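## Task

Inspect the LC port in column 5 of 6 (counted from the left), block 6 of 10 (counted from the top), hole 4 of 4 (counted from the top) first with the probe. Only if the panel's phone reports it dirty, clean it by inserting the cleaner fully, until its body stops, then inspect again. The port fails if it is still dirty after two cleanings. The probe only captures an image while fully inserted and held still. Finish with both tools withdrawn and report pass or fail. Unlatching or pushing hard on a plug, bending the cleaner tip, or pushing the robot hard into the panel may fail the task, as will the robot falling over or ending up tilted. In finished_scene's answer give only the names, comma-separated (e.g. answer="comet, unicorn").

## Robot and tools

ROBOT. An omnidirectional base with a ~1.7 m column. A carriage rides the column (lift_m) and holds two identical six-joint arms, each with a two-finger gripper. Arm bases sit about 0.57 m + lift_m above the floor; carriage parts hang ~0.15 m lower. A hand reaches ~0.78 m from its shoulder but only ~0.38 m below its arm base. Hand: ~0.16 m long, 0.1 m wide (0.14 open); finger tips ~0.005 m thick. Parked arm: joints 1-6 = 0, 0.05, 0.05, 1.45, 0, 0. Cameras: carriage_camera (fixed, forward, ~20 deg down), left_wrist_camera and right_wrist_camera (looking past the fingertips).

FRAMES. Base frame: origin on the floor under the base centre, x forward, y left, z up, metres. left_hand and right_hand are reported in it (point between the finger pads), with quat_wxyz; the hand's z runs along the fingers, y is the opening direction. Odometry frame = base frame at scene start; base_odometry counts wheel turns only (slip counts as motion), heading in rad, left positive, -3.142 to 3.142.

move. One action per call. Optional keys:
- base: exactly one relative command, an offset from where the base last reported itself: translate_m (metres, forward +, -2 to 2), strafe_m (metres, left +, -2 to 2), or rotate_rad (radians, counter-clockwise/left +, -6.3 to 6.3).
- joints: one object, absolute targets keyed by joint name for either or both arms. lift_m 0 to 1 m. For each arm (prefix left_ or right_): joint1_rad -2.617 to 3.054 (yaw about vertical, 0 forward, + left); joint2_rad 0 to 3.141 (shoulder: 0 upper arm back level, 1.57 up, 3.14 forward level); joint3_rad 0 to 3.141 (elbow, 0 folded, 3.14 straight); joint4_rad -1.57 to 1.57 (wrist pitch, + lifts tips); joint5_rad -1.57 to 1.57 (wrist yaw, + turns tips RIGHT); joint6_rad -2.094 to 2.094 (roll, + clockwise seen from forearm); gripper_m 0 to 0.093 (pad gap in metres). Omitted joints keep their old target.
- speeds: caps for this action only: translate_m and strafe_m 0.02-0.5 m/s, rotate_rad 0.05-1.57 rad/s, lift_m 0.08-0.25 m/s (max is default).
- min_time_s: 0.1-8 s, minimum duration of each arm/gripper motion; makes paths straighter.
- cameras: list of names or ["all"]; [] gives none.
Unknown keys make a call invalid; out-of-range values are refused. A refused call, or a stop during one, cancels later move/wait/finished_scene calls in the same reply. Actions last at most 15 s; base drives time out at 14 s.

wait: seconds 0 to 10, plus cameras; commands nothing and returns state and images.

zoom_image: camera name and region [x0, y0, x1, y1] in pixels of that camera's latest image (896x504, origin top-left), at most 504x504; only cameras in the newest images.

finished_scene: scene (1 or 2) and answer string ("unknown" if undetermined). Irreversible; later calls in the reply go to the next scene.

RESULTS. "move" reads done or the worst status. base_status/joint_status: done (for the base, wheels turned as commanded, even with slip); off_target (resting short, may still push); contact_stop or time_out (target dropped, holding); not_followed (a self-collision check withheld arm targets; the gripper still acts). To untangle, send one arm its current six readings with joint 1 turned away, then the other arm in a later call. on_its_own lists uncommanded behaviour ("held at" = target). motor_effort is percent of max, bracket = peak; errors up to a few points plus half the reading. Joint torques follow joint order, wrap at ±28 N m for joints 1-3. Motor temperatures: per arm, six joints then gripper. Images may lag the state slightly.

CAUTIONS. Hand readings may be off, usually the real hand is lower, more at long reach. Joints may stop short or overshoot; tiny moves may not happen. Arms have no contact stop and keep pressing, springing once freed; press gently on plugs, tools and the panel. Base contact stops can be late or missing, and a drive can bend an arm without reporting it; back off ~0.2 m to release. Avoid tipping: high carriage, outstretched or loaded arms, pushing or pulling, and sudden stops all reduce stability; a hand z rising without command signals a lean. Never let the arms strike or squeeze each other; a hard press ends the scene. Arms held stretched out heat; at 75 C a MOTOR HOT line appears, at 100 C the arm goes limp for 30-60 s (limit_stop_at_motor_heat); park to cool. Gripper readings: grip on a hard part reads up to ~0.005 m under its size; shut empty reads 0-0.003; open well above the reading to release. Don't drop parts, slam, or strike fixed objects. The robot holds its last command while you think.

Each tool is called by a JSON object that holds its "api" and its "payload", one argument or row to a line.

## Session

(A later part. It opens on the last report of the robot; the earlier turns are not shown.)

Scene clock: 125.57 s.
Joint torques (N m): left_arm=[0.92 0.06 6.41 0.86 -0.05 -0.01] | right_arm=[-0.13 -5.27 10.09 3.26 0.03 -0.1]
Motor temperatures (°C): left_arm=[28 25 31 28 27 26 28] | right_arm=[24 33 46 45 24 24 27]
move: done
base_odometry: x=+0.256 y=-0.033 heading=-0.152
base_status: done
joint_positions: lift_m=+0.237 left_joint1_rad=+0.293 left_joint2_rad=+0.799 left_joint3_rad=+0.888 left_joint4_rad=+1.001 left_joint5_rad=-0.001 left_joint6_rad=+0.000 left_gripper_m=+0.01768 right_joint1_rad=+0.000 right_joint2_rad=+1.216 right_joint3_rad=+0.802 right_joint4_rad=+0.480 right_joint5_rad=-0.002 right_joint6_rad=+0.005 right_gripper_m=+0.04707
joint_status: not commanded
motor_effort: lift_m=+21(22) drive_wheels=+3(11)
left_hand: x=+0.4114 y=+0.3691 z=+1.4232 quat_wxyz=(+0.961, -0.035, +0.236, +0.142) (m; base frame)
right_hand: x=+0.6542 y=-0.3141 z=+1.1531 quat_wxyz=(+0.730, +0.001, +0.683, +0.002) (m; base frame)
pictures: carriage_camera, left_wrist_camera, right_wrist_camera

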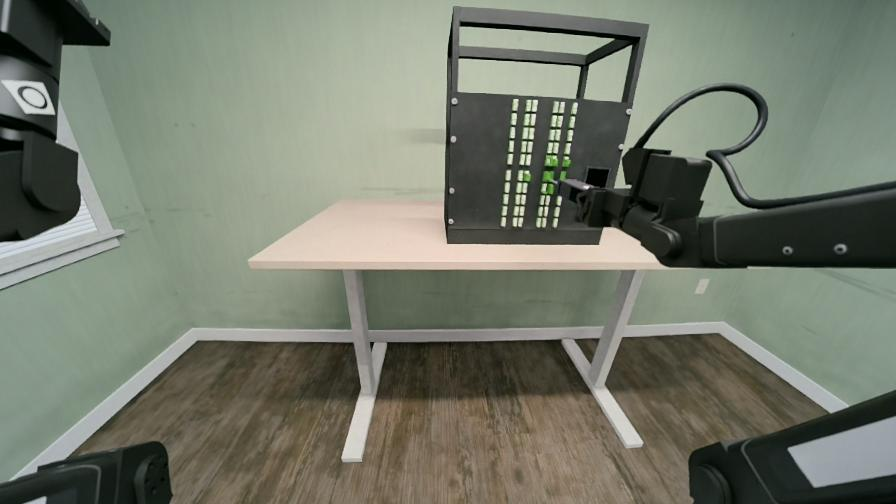

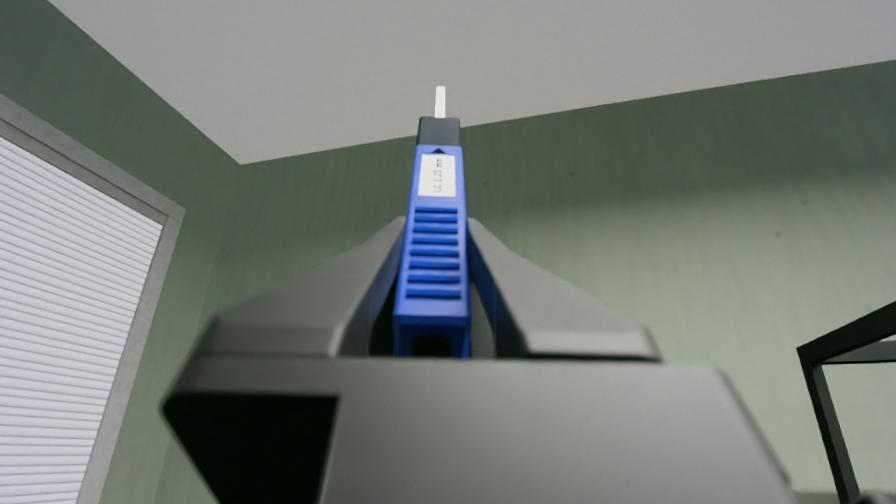

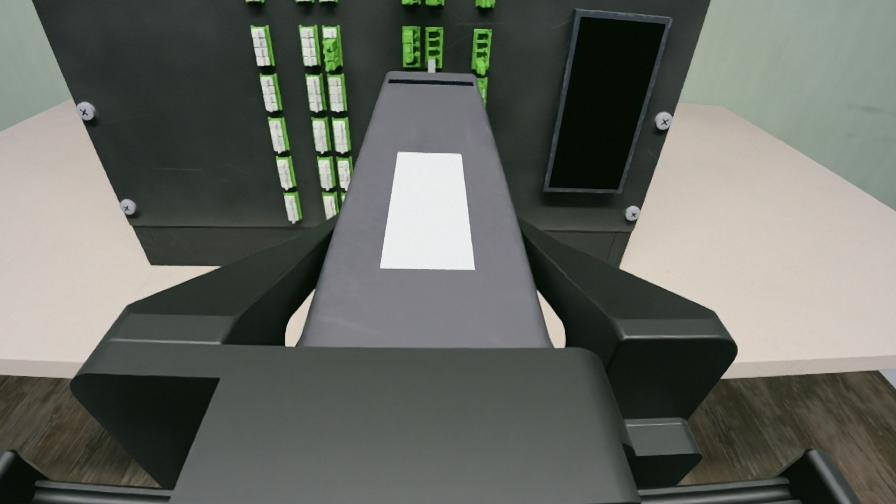

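{"api": "move", "payload": {
  "base": {"translate_m": 0.006},
  "speeds": {"translate_m": 0.03},
  "cameras": ["carriage_camera", "right_wrist_camera"]
}}

{"api": "zoom_image", "payload": {
  "camera": "right_wrist_camera",
  "region": [415, 40, 455, 72]
}}

Scene clock: 126.37 s.
Joint torques (N m): left_arm=[0.91 0.08 6.42 0.84 -0.05 -0.02] | right_arm=[-0.21 -4.14 10.28 3.42 0.04 -0.1]
Motor temperatures (°C): left_arm=[28 25 31 28 27 26 28] | right_arm=[24 33 46 45 24 24 27]
move: done
base_odometry: x=+0.262 y=-0.035 heading=-0.153
base_status: done
joint_positions: lift_m=+0.237 left_joint1_rad=+0.293 left_joint2_rad=+0.799 left_joint3_rad=+0.888 left_joint4_rad=+1.001 left_joint5_rad=-0.001 left_joint6_rad=+0.000 left_gripper_m=+0.01768 right_joint1_rad=+0.000 right_joint2_rad=+1.204 right_joint3_rad=+0.802 right_joint4_rad=+0.468 right_joint5_rad=-0.002 right_joint6_rad=+0.005 right_gripper_m=+0.04707
joint_status: not commanded
motor_effort: lift_m=+21(21) drive_wheels=+4(12)
left_hand: x=+0.4113 y=+0.3691 z=+1.4232 quat_wxyz=(+0.961, -0.035, +0.236, +0.142) (m; base frame)
right_hand: x=+0.6518 y=-0.3141 z=+1.1547 quat_wxyz=(+0.730, +0.001, +0.683, +0.002) (m; base frame)
pictures: carriage_camera, right_wrist_camera

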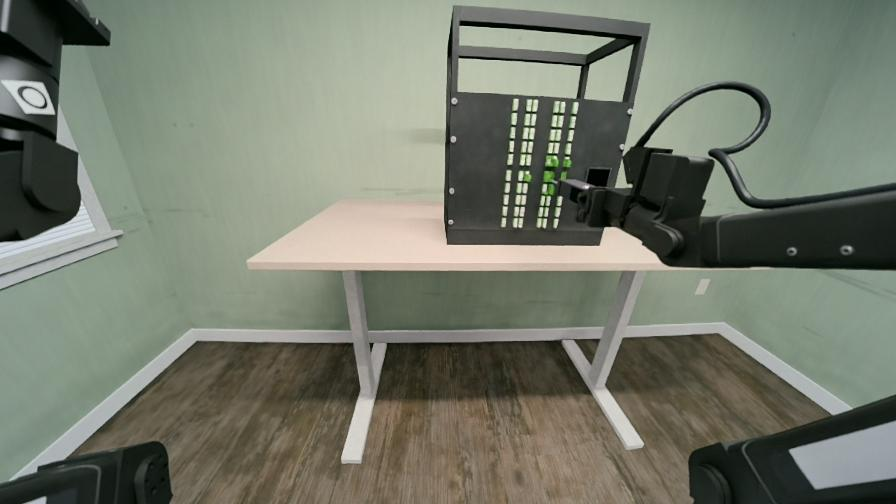

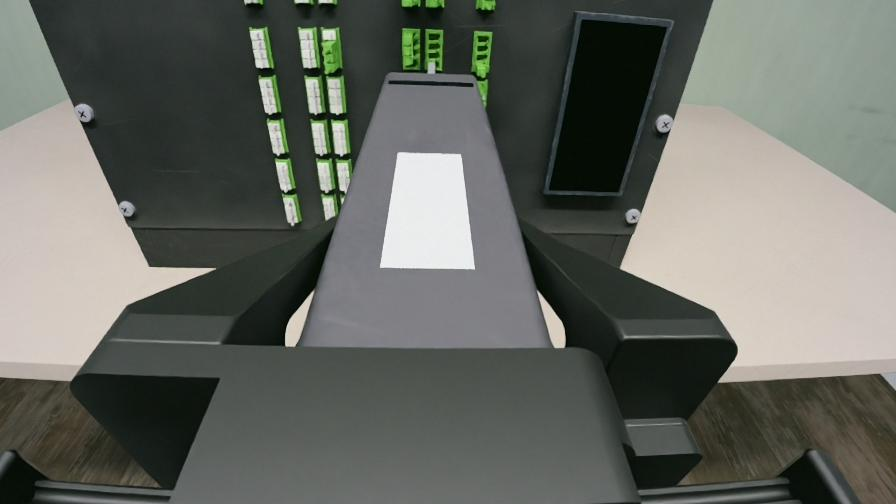

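Scaled by 12.600.

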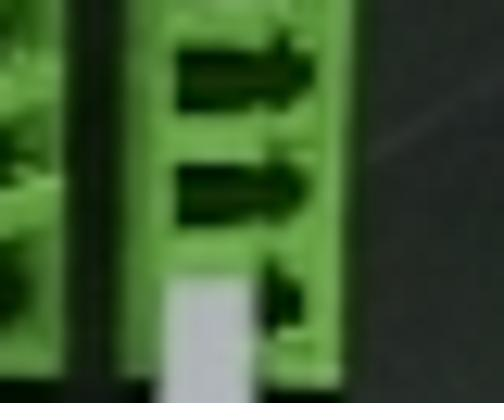

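{"api": "wait", "payload": {
  "seconds": 2,
  "cameras": ["right_wrist_camera", "carriage_camera"]
}}

{"api": "zoom_image", "payload": {
  "camera": "right_wrist_camera",
  "region": [400, 0, 700, 200]
}}

{"api": "zoom_image", "payload": {
  "camera": "carriage_camera",
  "region": [540, 160, 620, 220]
}}

Scene clock: 128.57 s.
Joint torques (N m): left_arm=[0.76 -0.1 6.39 0.88 -0.08 0.05] | right_arm=[-0.23 -4.15 10.18 3.42 0.03 -0.11]
Motor temperatures (°C): left_arm=[28 25 31 28 27 26 28] | right_arm=[24 33 46 45 24 24 27]
base_odometry: x=+0.262 y=-0.035 heading=-0.153
base_status: done
joint_positions: lift_m=+0.237 left_joint1_rad=+0.293 left_joint2_rad=+0.799 left_joint3_rad=+0.888 left_joint4_rad=+1.001 left_joint5_rad=-0.001 left_joint6_rad=+0.000 left_gripper_m=+0.01768 right_joint1_rad=+0.000 right_joint2_rad=+1.204 right_joint3_rad=+0.802 right_joint4_rad=+0.468 right_joint5_rad=-0.002 right_joint6_rad=+0.005 right_gripper_m=+0.04707
joint_status: not commanded
motor_effort: lift_m=+21(21) drive_wheels=+4(12)
left_hand: x=+0.4113 y=+0.3691 z=+1.4232 quat_wxyz=(+0.961, -0.035, +0.236, +0.142) (m; base frame)
right_hand: x=+0.6518 y=-0.3141 z=+1.1547 quat_wxyz=(+0.730, +0.001, +0.683, +0.002) (m; base frame)
wait: 2.00 s; at rest by 0.07 s
pictures: carriage_camera, right_wrist_camera

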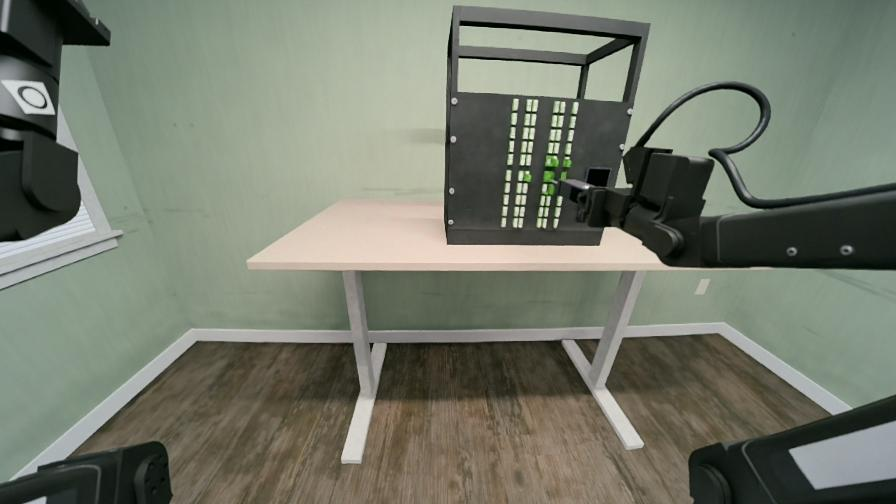

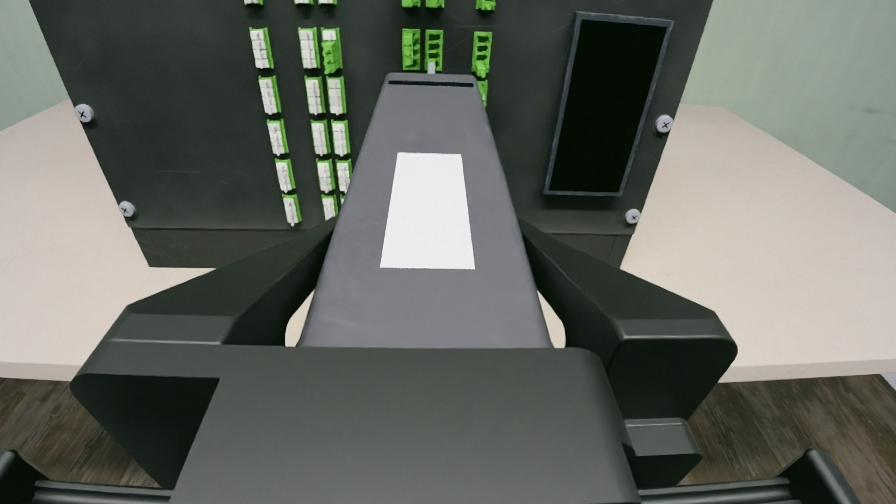

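Scaled by 1.680.

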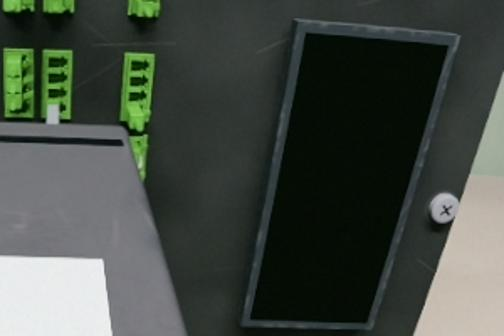

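Scaled by 6.300.

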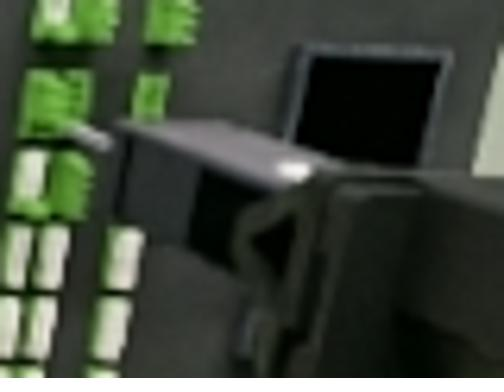

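{"api": "move", "payload": {
  "base": {"translate_m": 0.006},
  "speeds": {"translate_m": 0.03},
  "cameras": ["carriage_camera", "right_wrist_camera"]
}}

{"api": "zoom_image", "payload": {
  "camera": "right_wrist_camera",
  "region": [415, 40, 455, 72]
}}

{"api": "zoom_image", "payload": {
  "camera": "carriage_camera",
  "region": [540, 160, 620, 220]
}}

Scene clock: 129.37 s.
Joint torques (N m): left_arm=[0.68 -0.12 6.63 0.94 -0.04 -0.01] | right_arm=[-0.17 -2.96 10.19 3.58 0.06 -0.1]
Motor temperatures (°C): left_arm=[28 25 31 28 27 26 28] | right_arm=[24 33 46 45 24 24 27]
move: done
base_odometry: x=+0.268 y=-0.036 heading=-0.153
base_status: done
joint_positions: lift_m=+0.237 left_joint1_rad=+0.293 left_joint2_rad=+0.800 left_joint3_rad=+0.888 left_joint4_rad=+1.000 left_joint5_rad=-0.001 left_joint6_rad=+0.000 left_gripper_m=+0.01768 right_joint1_rad=+0.000 right_joint2_rad=+1.192 right_joint3_rad=+0.802 right_joint4_rad=+0.454 right_joint5_rad=-0.005 right_joint6_rad=+0.005 right_gripper_m=+0.04707
joint_status: not commanded
motor_effort: lift_m=+21(21) drive_wheels=+7(14)
left_hand: x=+0.4121 y=+0.3693 z=+1.4229 quat_wxyz=(+0.961, -0.035, +0.237, +0.142) (m; base frame)
right_hand: x=+0.6493 y=-0.3136 z=+1.1561 quat_wxyz=(+0.729, +0.000, +0.684, +0.003) (m; base frame)
pictures: carriage_camera, right_wrist_camera

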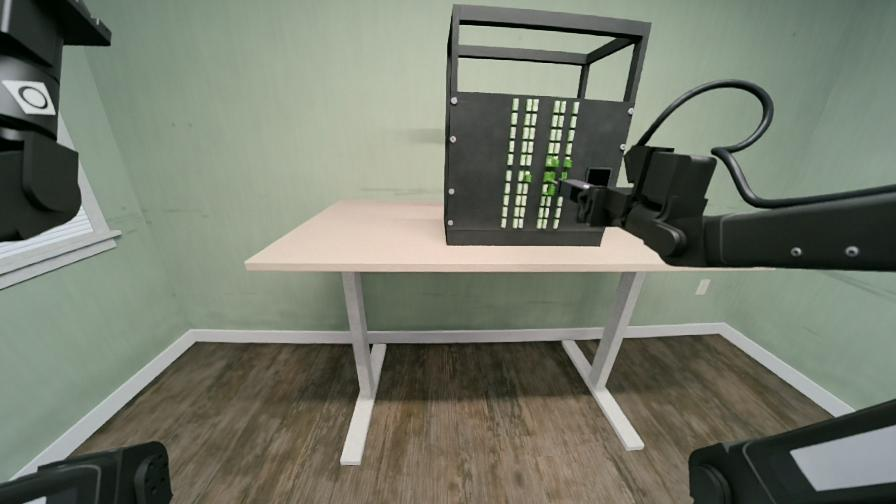

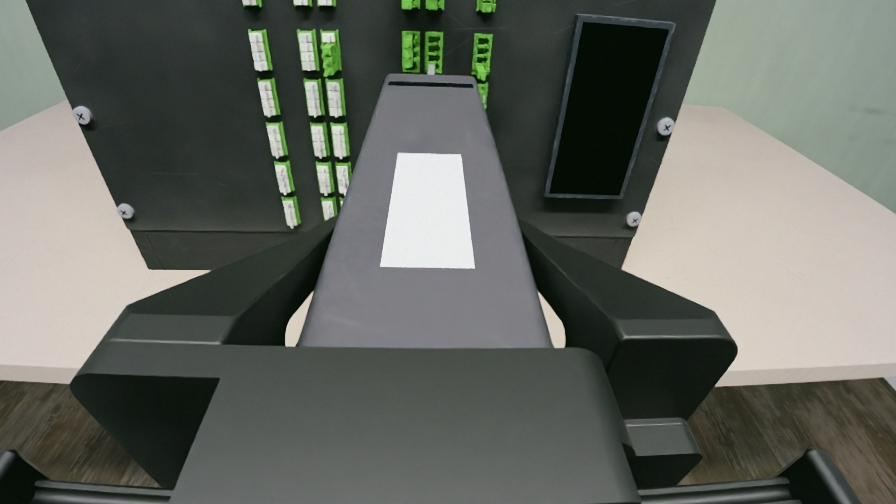

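Scaled by 12.600.

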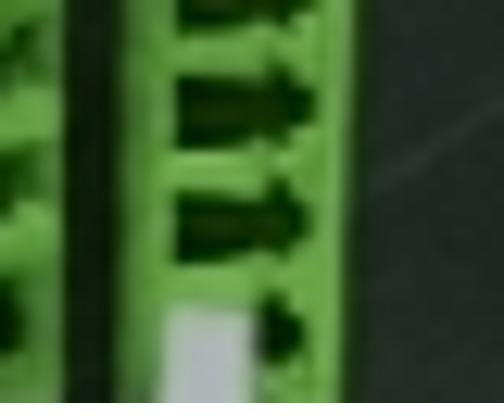

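Scaled by 6.300.

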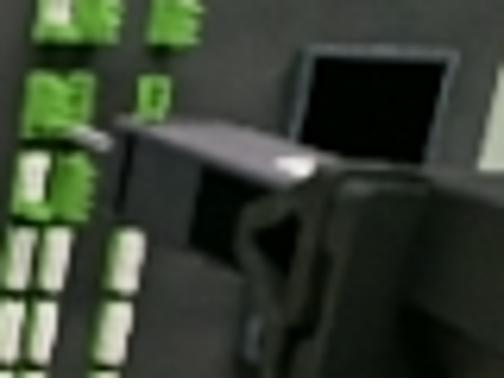

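{"api": "move", "payload": {
  "base": {"strafe_m": 0.002},
  "joints": {"lift_m": 0.2345},
  "cameras": []
}}

{"api": "move", "payload": {
  "base": {"translate_m": 0.005},
  "speeds": {"translate_m": 0.03},
  "cameras": ["carriage_camera", "right_wrist_camera"]
}}

{"api": "zoom_image", "payload": {
  "camera": "right_wrist_camera",
  "region": [415, 40, 455, 80]
}}

Scene clock: 130.23 s.
Joint torques (N m): left_arm=[0.87 -0.1 6.52 0.95 -0.04 -0.02] | right_arm=[-0.13 -3.04 10.17 3.52 0.07 -0.07]
Motor temperatures (°C): left_arm=[28 25 31 28 27 26 28] | right_arm=[24 33 46 45 24 24 27]
move: done
base_odometry: x=+0.268 y=-0.034 heading=-0.154
base_status: done
joint_positions: lift_m=+0.235 left_joint1_rad=+0.293 left_joint2_rad=+0.800 left_joint3_rad=+0.888 left_joint4_rad=+0.999 left_joint5_rad=-0.001 left_joint6_rad=+0.000 left_gripper_m=+0.01768 right_joint1_rad=+0.000 right_joint2_rad=+1.193 right_joint3_rad=+0.802 right_joint4_rad=+0.460 right_joint5_rad=-0.007 right_joint6_rad=+0.003 right_gripper_m=+0.04707
joint_status: all done
motor_effort: lift_m=+21(22) drive_wheels=+5(6)
left_hand: x=+0.4123 y=+0.3693 z=+1.4205 quat_wxyz=(+0.960, -0.035, +0.237, +0.142) (m; base frame)
right_hand: x=+0.6495 y=-0.3132 z=+1.1549 quat_wxyz=(+0.731, -0.001, +0.682, +0.004) (m; base frame)
pictures: none
No camera images: "cameras" was empty.

Scene clock: 130.83 s.
Joint torques (N m): left_arm=[0.79 -0.32 6.48 0.92 -0.07 0] | right_arm=[-0.17 -1.48 10.19 3.75 0.09 -0.08]
Motor temperatures (°C): left_arm=[28 25 31 28 27 26 28] | right_arm=[24 33 46 45 24 24 27]
move: done
base_odometry: x=+0.273 y=-0.035 heading=-0.154
base_status: done
joint_positions: lift_m=+0.235 left_joint1_rad=+0.293 left_joint2_rad=+0.802 left_joint3_rad=+0.888 left_joint4_rad=+0.998 left_joint5_rad=-0.001 left_joint6_rad=+0.000 left_gripper_m=+0.01768 right_joint1_rad=+0.000 right_joint2_rad=+1.177 right_joint3_rad=+0.802 right_joint4_rad=+0.439 right_joint5_rad=-0.007 right_joint6_rad=+0.003 right_gripper_m=+0.04707
joint_status: not commanded
motor_effort: lift_m=+21(22) drive_wheels=+7(15)
left_hand: x=+0.4130 y=+0.3696 z=+1.4202 quat_wxyz=(+0.960, -0.036, +0.238, +0.142) (m; base frame)
right_hand: x=+0.6461 y=-0.3131 z=+1.1564 quat_wxyz=(+0.730, -0.001, +0.684, +0.004) (m; base frame)
pictures: carriage_camera, right_wrist_camera

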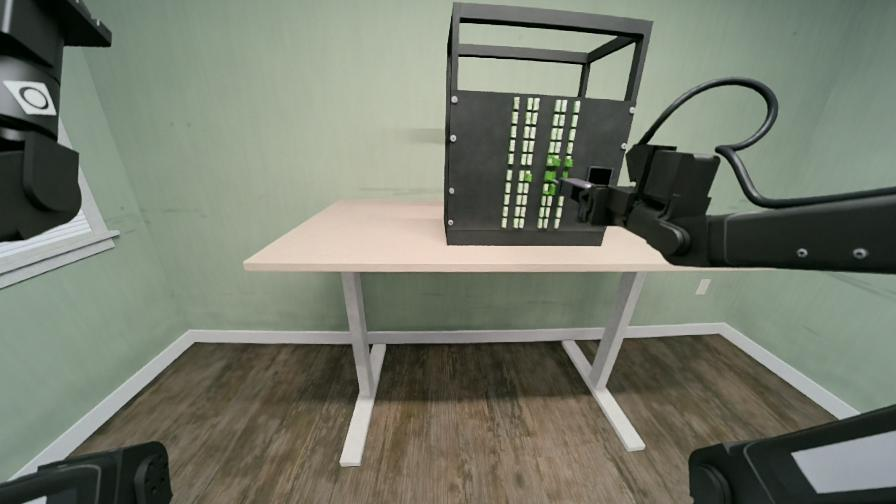

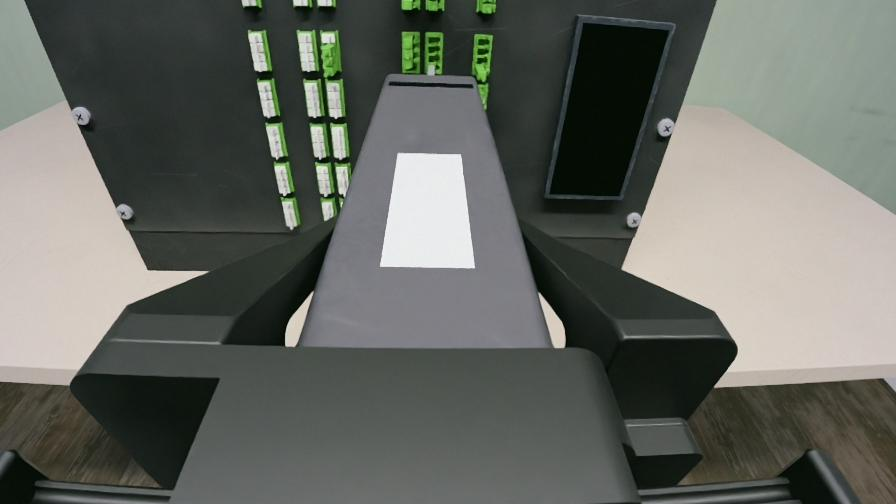

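Scaled by 12.600.

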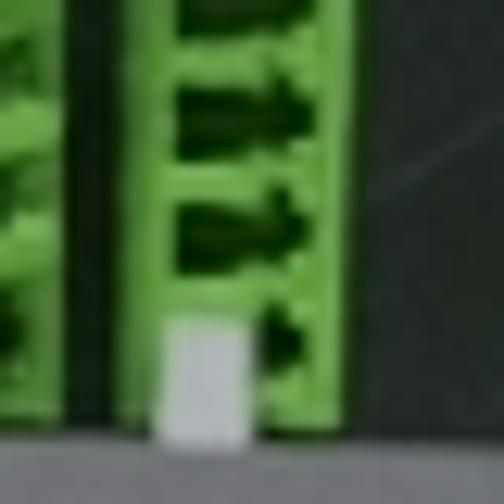

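{"api": "wait", "payload": {
  "seconds": 3,
  "cameras": ["right_wrist_camera"]
}}

Scene clock: 134.00 s.
Joint torques (N m): left_arm=[0.91 -0.09 6.34 0.91 -0.03 0.04] | right_arm=[-0.18 -1.44 10.21 3.73 0.09 -0.08]
Motor temperatures (°C): left_arm=[28 25 31 28 27 26 28] | right_arm=[24 33 47 46 24 24 27]
base_odometry: x=+0.273 y=-0.035 heading=-0.154
base_status: done
joint_positions: lift_m=+0.235 left_joint1_rad=+0.293 left_joint2_rad=+0.802 left_joint3_rad=+0.888 left_joint4_rad=+0.998 left_joint5_rad=-0.001 left_joint6_rad=+0.000 left_gripper_m=+0.01768 right_joint1_rad=+0.000 right_joint2_rad=+1.177 right_joint3_rad=+0.802 right_joint4_rad=+0.439 right_joint5_rad=-0.007 right_joint6_rad=+0.003 right_gripper_m=+0.04707
joint_status: not commanded
motor_effort: lift_m=+21(22) drive_wheels=+7(15)
left_hand: x=+0.4130 y=+0.3696 z=+1.4202 quat_wxyz=(+0.960, -0.036, +0.238, +0.142) (m; base frame)
right_hand: x=+0.6461 y=-0.3132 z=+1.1564 quat_wxyz=(+0.730, -0.001, +0.684, +0.004) (m; base frame)
wait: 3.00 s; at rest by 0.10 s
pictures: right_wrist_camera

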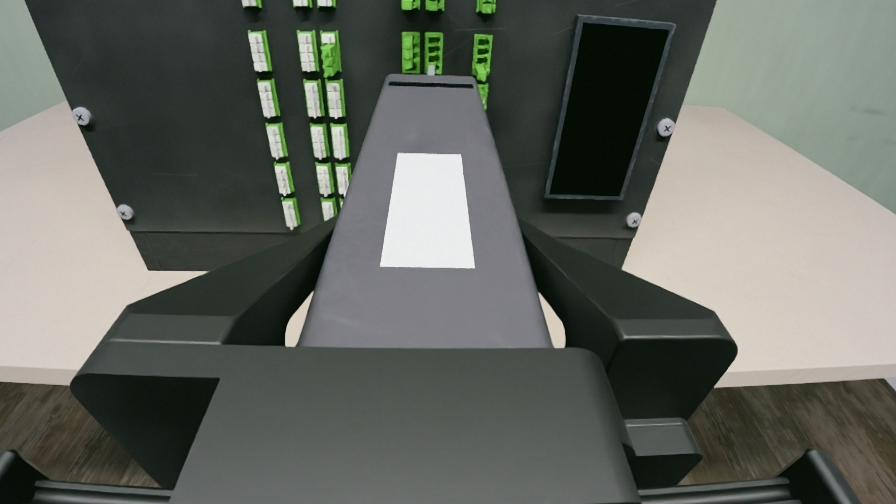

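{"api": "move", "payload": {
  "joints": {"lift_m": 0.2365},
  "cameras": []
}}

{"api": "move", "payload": {
  "joints": {"lift_m": 0.233},
  "cameras": ["right_wrist_camera"]
}}

{"api": "zoom_image", "payload": {
  "camera": "right_wrist_camera",
  "region": [415, 40, 455, 80]
}}

Scene clock: 134.90 s.
Joint torques (N m): left_arm=[0.73 -0.14 6.43 0.95 -0.05 0] | right_arm=[-0.23 -1.61 10.19 3.77 0.1 -0.08]
Motor temperatures (°C): left_arm=[28 25 31 28 27 26 28] | right_arm=[24 33 47 46 24 24 27]
move: done
base_odometry: x=+0.273 y=-0.035 heading=-0.154
base_status: not commanded
joint_positions: lift_m=+0.236 left_joint1_rad=+0.293 left_joint2_rad=+0.802 left_joint3_rad=+0.888 left_joint4_rad=+0.998 left_joint5_rad=-0.001 left_joint6_rad=+0.000 left_gripper_m=+0.01768 right_joint1_rad=+0.000 right_joint2_rad=+1.179 right_joint3_rad=+0.802 right_joint4_rad=+0.438 right_joint5_rad=-0.007 right_joint6_rad=+0.003 right_gripper_m=+0.04707
joint_status: all done
motor_effort: lift_m=+25(27) drive_wheels=+7(7)
left_hand: x=+0.4130 y=+0.3696 z=+1.4217 quat_wxyz=(+0.960, -0.036, +0.238, +0.142) (m; base frame)
right_hand: x=+0.6467 y=-0.3132 z=+1.1564 quat_wxyz=(+0.728, -0.001, +0.685, +0.004) (m; base frame)
pictures: none
No camera images: "cameras" was empty.

Scene clock: 135.30 s.
Joint torques (N m): left_arm=[0.73 -0.39 6.48 0.96 -0.06 0.04] | right_arm=[-0.21 -1.74 10.13 3.67 0.1 -0.08]
Motor temperatures (°C): left_arm=[28 25 31 28 27 26 28] | right_arm=[24 33 47 46 24 24 27]
move: done
base_odometry: x=+0.273 y=-0.035 heading=-0.154
base_status: not commanded
joint_positions: lift_m=+0.233 left_joint1_rad=+0.293 left_joint2_rad=+0.802 left_joint3_rad=+0.888 left_joint4_rad=+0.998 left_joint5_rad=-0.001 left_joint6_rad=+0.000 left_gripper_m=+0.01768 right_joint1_rad=+0.000 right_joint2_rad=+1.179 right_joint3_rad=+0.802 right_joint4_rad=+0.447 right_joint5_rad=-0.007 right_joint6_rad=+0.003 right_gripper_m=+0.04707
joint_status: all done
motor_effort: lift_m=+21(23) drive_wheels=+6(6)
left_hand: x=+0.4130 y=+0.3696 z=+1.4186 quat_wxyz=(+0.960, -0.036, +0.238, +0.142) (m; base frame)
right_hand: x=+0.6466 y=-0.3132 z=+1.1557 quat_wxyz=(+0.731, -0.001, +0.682, +0.004) (m; base frame)
pictures: right_wrist_camera

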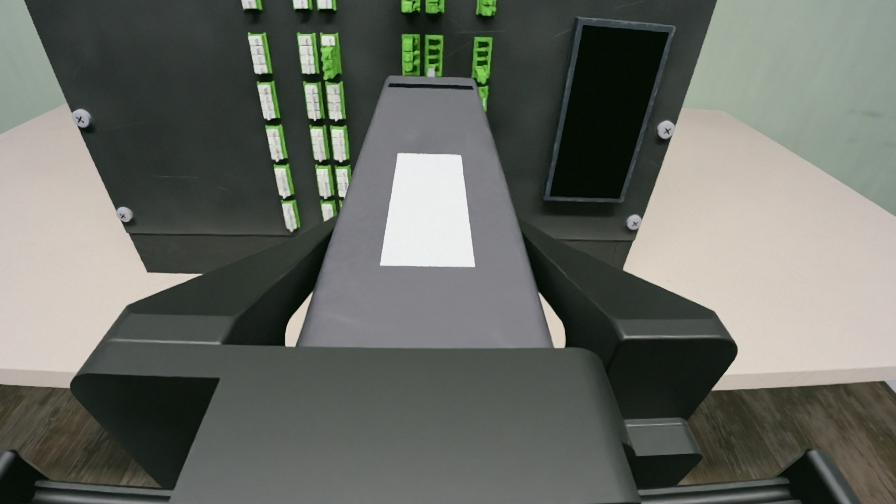

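Scaled by 12.600.

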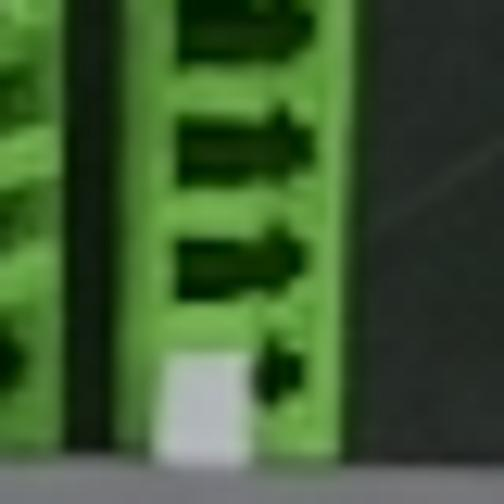

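{"api": "move", "payload": {
  "base": {"translate_m": 0.004},
  "speeds": {"translate_m": 0.03},
  "cameras": ["right_wrist_camera", "carriage_camera"]
}}

{"api": "zoom_image", "payload": {
  "camera": "right_wrist_camera",
  "region": [415, 40, 455, 80]
}}

{"api": "zoom_image", "payload": {
  "camera": "carriage_camera",
  "region": [540, 160, 620, 220]
}}

Scene clock: 136.13 s.
Joint torques (N m): left_arm=[0.54 -0.09 6.53 0.99 -0.05 0.03] | right_arm=[-0.2 -0.59 10.22 3.8 0.09 -0.08]
Motor temperatures (°C): left_arm=[28 25 31 28 27 26 28] | right_arm=[24 33 47 46 24 24 27]
move: done
base_odometry: x=+0.277 y=-0.036 heading=-0.155
base_status: done
joint_positions: lift_m=+0.233 left_joint1_rad=+0.293 left_joint2_rad=+0.802 left_joint3_rad=+0.888 left_joint4_rad=+0.996 left_joint5_rad=-0.001 left_joint6_rad=+0.000 left_gripper_m=+0.01768 right_joint1_rad=+0.000 right_joint2_rad=+1.169 right_joint3_rad=+0.802 right_joint4_rad=+0.433 right_joint5_rad=-0.007 right_joint6_rad=+0.003 right_gripper_m=+0.04707
joint_status: not commanded
motor_effort: lift_m=+21(22) drive_wheels=+8(15)
left_hand: x=+0.4136 y=+0.3699 z=+1.4184 quat_wxyz=(+0.960, -0.036, +0.239, +0.142) (m; base frame)
right_hand: x=+0.6444 y=-0.3132 z=+1.1563 quat_wxyz=(+0.730, -0.001, +0.683, +0.004) (m; base frame)
pictures: carriage_camera, right_wrist_camera

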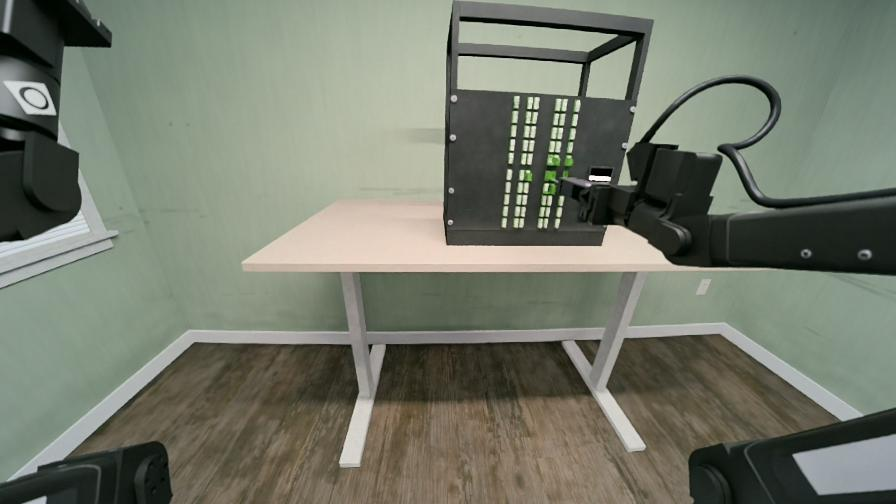

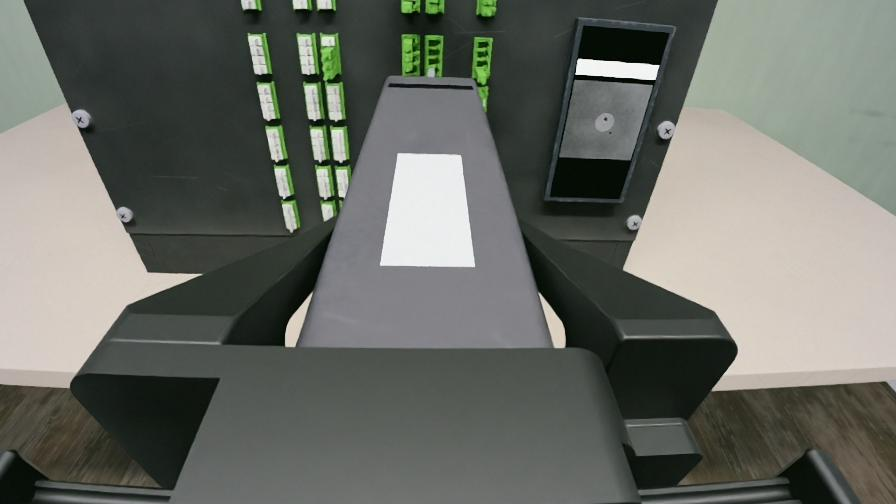

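Scaled by 12.600.

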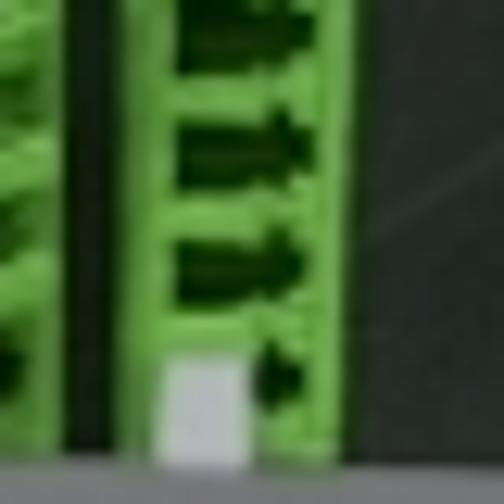

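Scaled by 6.300.

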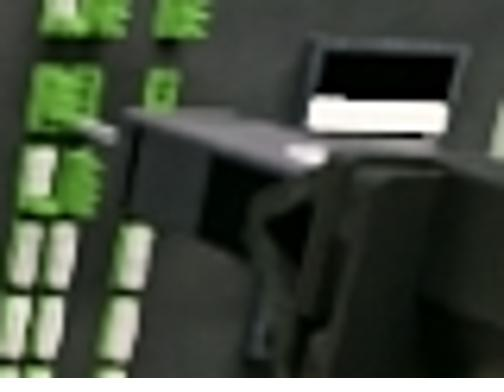

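Picture appeared.

{"api": "zoom_image", "payload": {
  "camera": "right_wrist_camera",
  "region": [540, 20, 680, 200]
}}

{"api": "zoom_image", "payload": {
  "camera": "right_wrist_camera",
  "region": [565, 50, 665, 90]
}}

{"api": "zoom_image", "payload": {
  "camera": "right_wrist_camera",
  "region": [575, 85, 640, 160]
}}

Scaled by 2.800.

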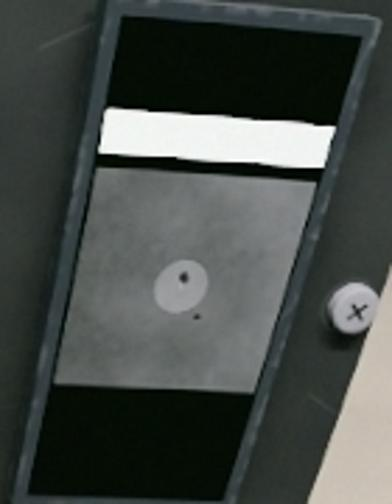

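Scaled by 5.040.

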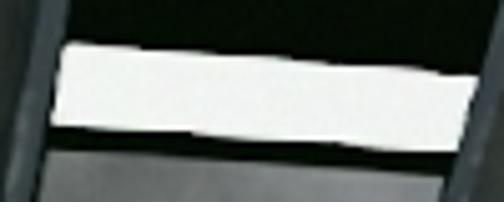

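Scaled by 6.720.

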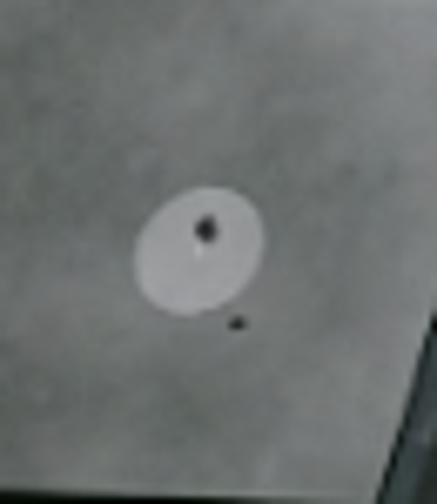

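{"api": "wait", "payload": {
  "seconds": 2,
  "cameras": ["right_wrist_camera"]
}}

{"api": "zoom_image", "payload": {
  "camera": "right_wrist_camera",
  "region": [540, 20, 680, 200]
}}

Scene clock: 138.43 s.
Joint torques (N m): left_arm=[0.73 -0.12 6.45 0.96 -0.08 0.02] | right_arm=[-0.2 -0.61 10.18 3.81 0.1 -0.08]
Motor temperatures (°C): left_arm=[28 25 31 28 27 26 28] | right_arm=[24 33 47 47 24 24 27]
base_odometry: x=+0.277 y=-0.036 heading=-0.155
base_status: done
joint_positions: lift_m=+0.233 left_joint1_rad=+0.293 left_joint2_rad=+0.802 left_joint3_rad=+0.888 left_joint4_rad=+0.996 left_joint5_rad=-0.001 left_joint6_rad=+0.000 left_gripper_m=+0.01768 right_joint1_rad=+0.000 right_joint2_rad=+1.169 right_joint3_rad=+0.802 right_joint4_rad=+0.433 right_joint5_rad=-0.007 right_joint6_rad=+0.003 right_gripper_m=+0.04707
joint_status: not commanded
motor_effort: lift_m=+22(22) drive_wheels=+8(15)
left_hand: x=+0.4136 y=+0.3699 z=+1.4184 quat_wxyz=(+0.960, -0.036, +0.239, +0.142) (m; base frame)
right_hand: x=+0.6444 y=-0.3132 z=+1.1563 quat_wxyz=(+0.730, -0.001, +0.683, +0.004) (m; base frame)
wait: 2.00 s; at rest from the start
pictures: right_wrist_camera

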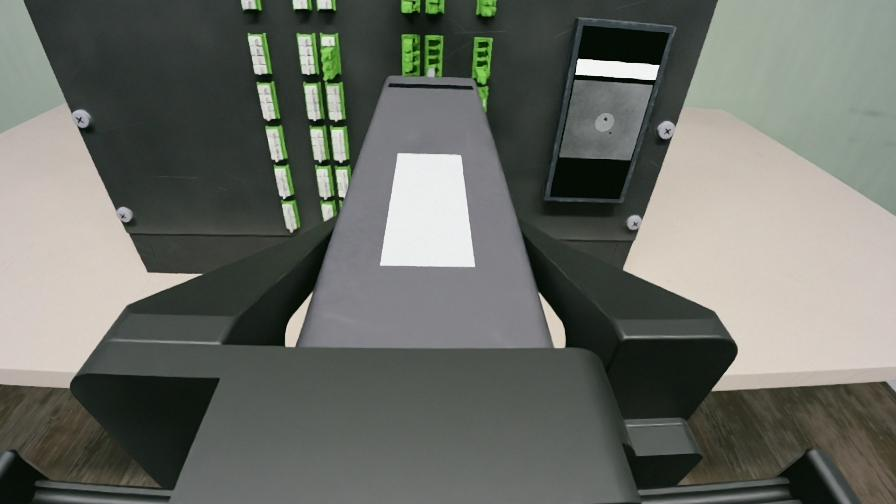

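Scaled by 2.800.

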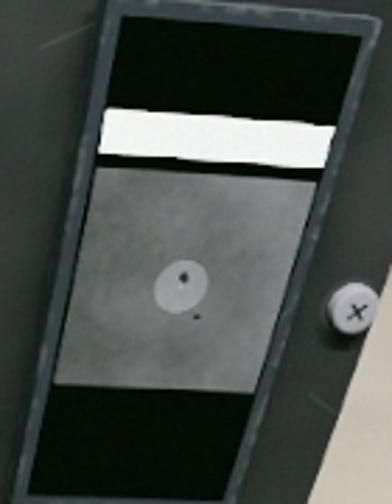

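{"api": "move", "payload": {
  "base": {"translate_m": -0.05},
  "speeds": {"translate_m": 0.05},
  "cameras": ["right_wrist_camera"]
}}

{"api": "zoom_image", "payload": {
  "camera": "right_wrist_camera",
  "region": [400, 20, 500, 100]
}}

Scene clock: 141.10 s.
Joint torques (N m): left_arm=[0.7 -0.21 6.56 0.9 -0.08 -0.01] | right_arm=[0.14 -17.01 2.69 2.63 -0.07 -0.01]
Motor temperatures (°C): left_arm=[28 25 31 28 27 26 28] | right_arm=[24 33 47 47 24 24 27]
move: done
base_odometry: x=+0.228 y=-0.028 heading=-0.154
base_status: done
joint_positions: lift_m=+0.233 left_joint1_rad=+0.293 left_joint2_rad=+0.802 left_joint3_rad=+0.888 left_joint4_rad=+0.997 left_joint5_rad=-0.001 left_joint6_rad=+0.000 left_gripper_m=+0.01768 right_joint1_rad=-0.005 right_joint2_rad=+1.332 right_joint3_rad=+0.889 right_joint4_rad=+0.538 right_joint5_rad=+0.006 right_joint6_rad=-0.002 right_gripper_m=+0.04707
joint_status: not commanded
on_its_own: right_joint4_rad moved +0.106 to your old target +0.560
motor_effort: lift_m=+21(22) drive_wheels=-14(30)
left_hand: x=+0.4134 y=+0.3698 z=+1.4185 quat_wxyz=(+0.960, -0.036, +0.239, +0.142) (m; base frame)
right_hand: x=+0.6816 y=-0.3175 z=+1.1578 quat_wxyz=(+0.740, +0.003, +0.673, -0.005) (m; base frame)
pictures: right_wrist_camera

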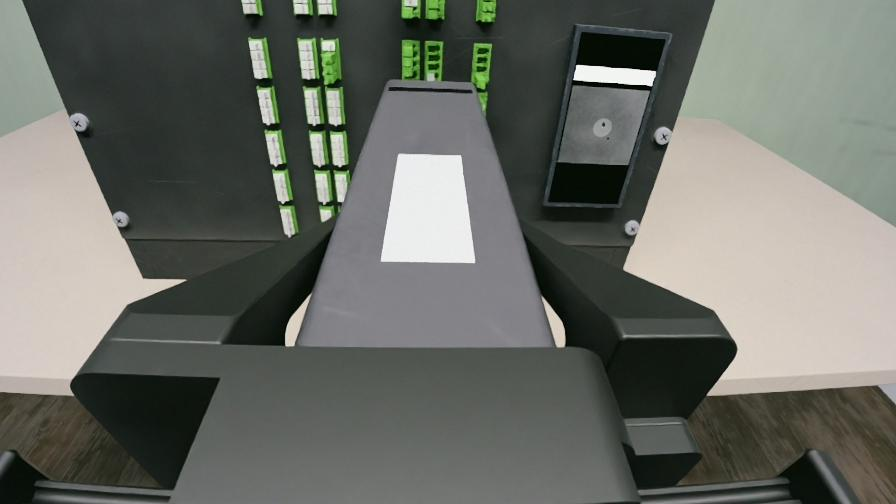

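Scaled by 5.040.

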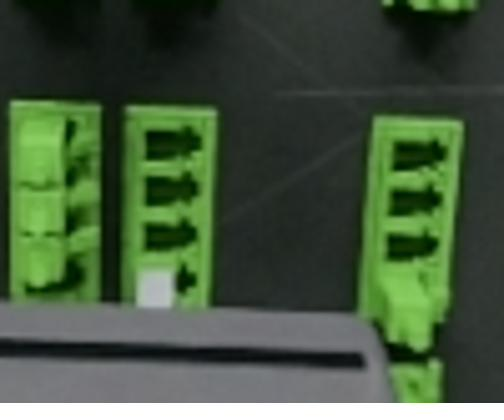

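{"api": "move", "payload": {
  "joints": {"lift_m": 0.237},
  "cameras": ["right_wrist_camera"]
}}

{"api": "zoom_image", "payload": {
  "camera": "right_wrist_camera",
  "region": [400, 20, 500, 100]
}}

Scene clock: 141.80 s.
Joint torques (N m): left_arm=[0.7 -0.31 6.46 0.93 -0.08 -0.03] | right_arm=[0.2 -17.09 3.33 2.67 -0.07 -0.01]
Motor temperatures (°C): left_arm=[28 25 31 28 27 26 28] | right_arm=[24 33 46 47 24 24 27]
move: done
base_odometry: x=+0.228 y=-0.028 heading=-0.154
base_status: not commanded
joint_positions: lift_m=+0.237 left_joint1_rad=+0.293 left_joint2_rad=+0.802 left_joint3_rad=+0.889 left_joint4_rad=+0.998 left_joint5_rad=-0.001 left_joint6_rad=+0.000 left_gripper_m=+0.01768 right_joint1_rad=-0.005 right_joint2_rad=+1.332 right_joint3_rad=+0.881 right_joint4_rad=+0.534 right_joint5_rad=+0.006 right_joint6_rad=-0.002 right_gripper_m=+0.04707
joint_status: all done
motor_effort: lift_m=+24(29) drive_wheels=-12(15)
left_hand: x=+0.4128 y=+0.3696 z=+1.4226 quat_wxyz=(+0.960, -0.036, +0.238, +0.142) (m; base frame)
right_hand: x=+0.6815 y=-0.3176 z=+1.1570 quat_wxyz=(+0.736, +0.003, +0.677, -0.005) (m; base frame)
pictures: right_wrist_camera

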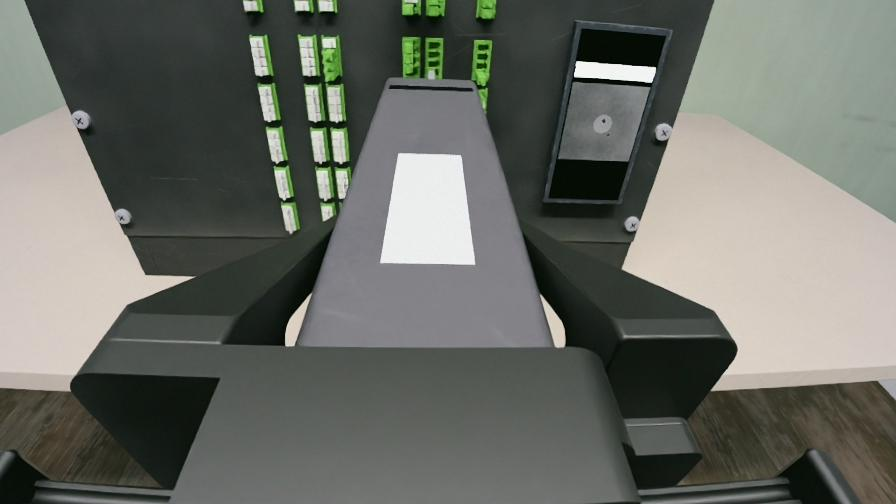

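Scaled by 5.040.

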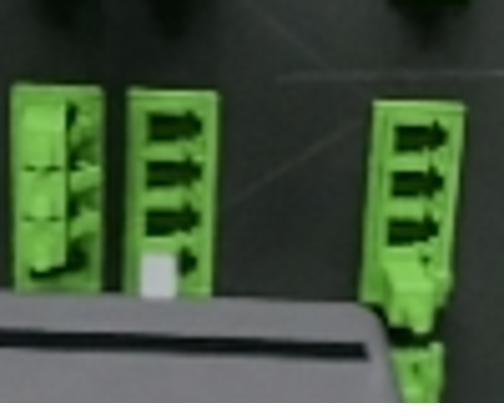

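{"api": "move", "payload": {
  "base": {"strafe_m": -0.004},
  "joints": {"lift_m": 0.24},
  "cameras": []
}}

{"api": "move", "payload": {
  "base": {"translate_m": -0.01},
  "speeds": {"translate_m": 0.05},
  "cameras": ["right_wrist_camera", "carriage_camera"]
}}

{"api": "zoom_image", "payload": {
  "camera": "right_wrist_camera",
  "region": [400, 20, 500, 100]
}}

Scene clock: 142.67 s.
Joint torques (N m): left_arm=[0.7 -0.35 6.38 0.86 -0.07 0.02] | right_arm=[-0.02 -7.16 6.9 3.05 -0.06 -0.01]
Motor temperatures (°C): left_arm=[28 25 31 28 27 26 28] | right_arm=[24 34 46 46 24 24 27]
move: done
base_odometry: x=+0.227 y=-0.032 heading=-0.153
base_status: done
joint_positions: lift_m=+0.240 left_joint1_rad=+0.293 left_joint2_rad=+0.800 left_joint3_rad=+0.889 left_joint4_rad=+0.999 left_joint5_rad=-0.001 left_joint6_rad=+0.000 left_gripper_m=+0.01768 right_joint1_rad=-0.002 right_joint2_rad=+1.235 right_joint3_rad=+0.840 right_joint4_rad=+0.499 right_joint5_rad=+0.005 right_joint6_rad=-0.002 right_gripper_m=+0.04707
joint_status: all done
motor_effort: lift_m=+25(28) drive_wheels=+4(10)
left_hand: x=+0.4120 y=+0.3692 z=+1.4259 quat_wxyz=(+0.961, -0.035, +0.236, +0.142) (m; base frame)
right_hand: x=+0.6589 y=-0.3160 z=+1.1717 quat_wxyz=(+0.743, +0.002, +0.669, -0.003) (m; base frame)
pictures: none
No camera images: "cameras" was empty.

Scene clock: 143.37 s.
Joint torques (N m): left_arm=[0.83 0.03 6.61 0.88 -0.08 0] | right_arm=[-0.16 -7.24 6.94 3.12 -0.06 -0.01]
Motor temperatures (°C): left_arm=[28 25 31 28 27 26 28] | right_arm=[24 34 46 46 24 24 27]
move: done
base_odometry: x=+0.218 y=-0.030 heading=-0.153
base_status: done
joint_positions: lift_m=+0.240 left_joint1_rad=+0.293 left_joint2_rad=+0.799 left_joint3_rad=+0.889 left_joint4_rad=+1.000 left_joint5_rad=-0.001 left_joint6_rad=+0.000 left_gripper_m=+0.01768 right_joint1_rad=-0.002 right_joint2_rad=+1.235 right_joint3_rad=+0.840 right_joint4_rad=+0.493 right_joint5_rad=+0.005 right_joint6_rad=-0.002 right_gripper_m=+0.04707
joint_status: not commanded
motor_effort: lift_m=+25(25) drive_wheels=+4(8)
left_hand: x=+0.4113 y=+0.3691 z=+1.4262 quat_wxyz=(+0.961, -0.035, +0.236, +0.142) (m; base frame)
right_hand: x=+0.6590 y=-0.3160 z=+1.1703 quat_wxyz=(+0.741, +0.002, +0.671, -0.003) (m; base frame)
pictures: carriage_camera, right_wrist_camera

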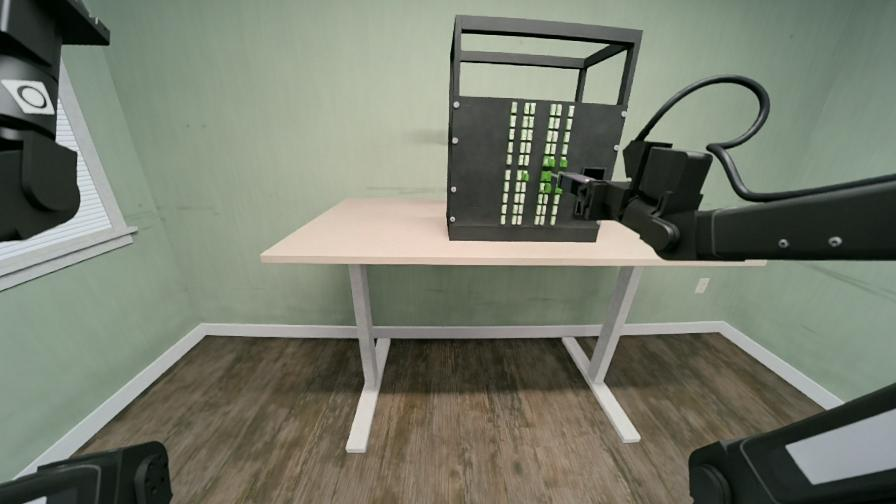

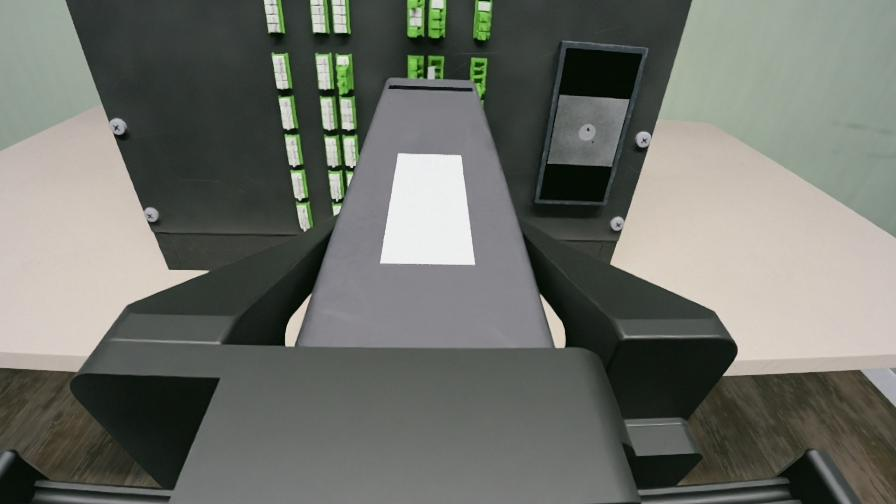

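Scaled by 5.040.

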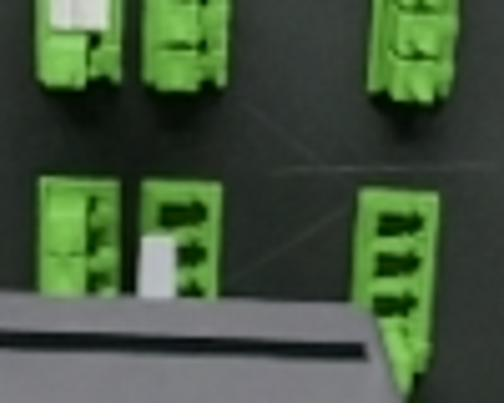

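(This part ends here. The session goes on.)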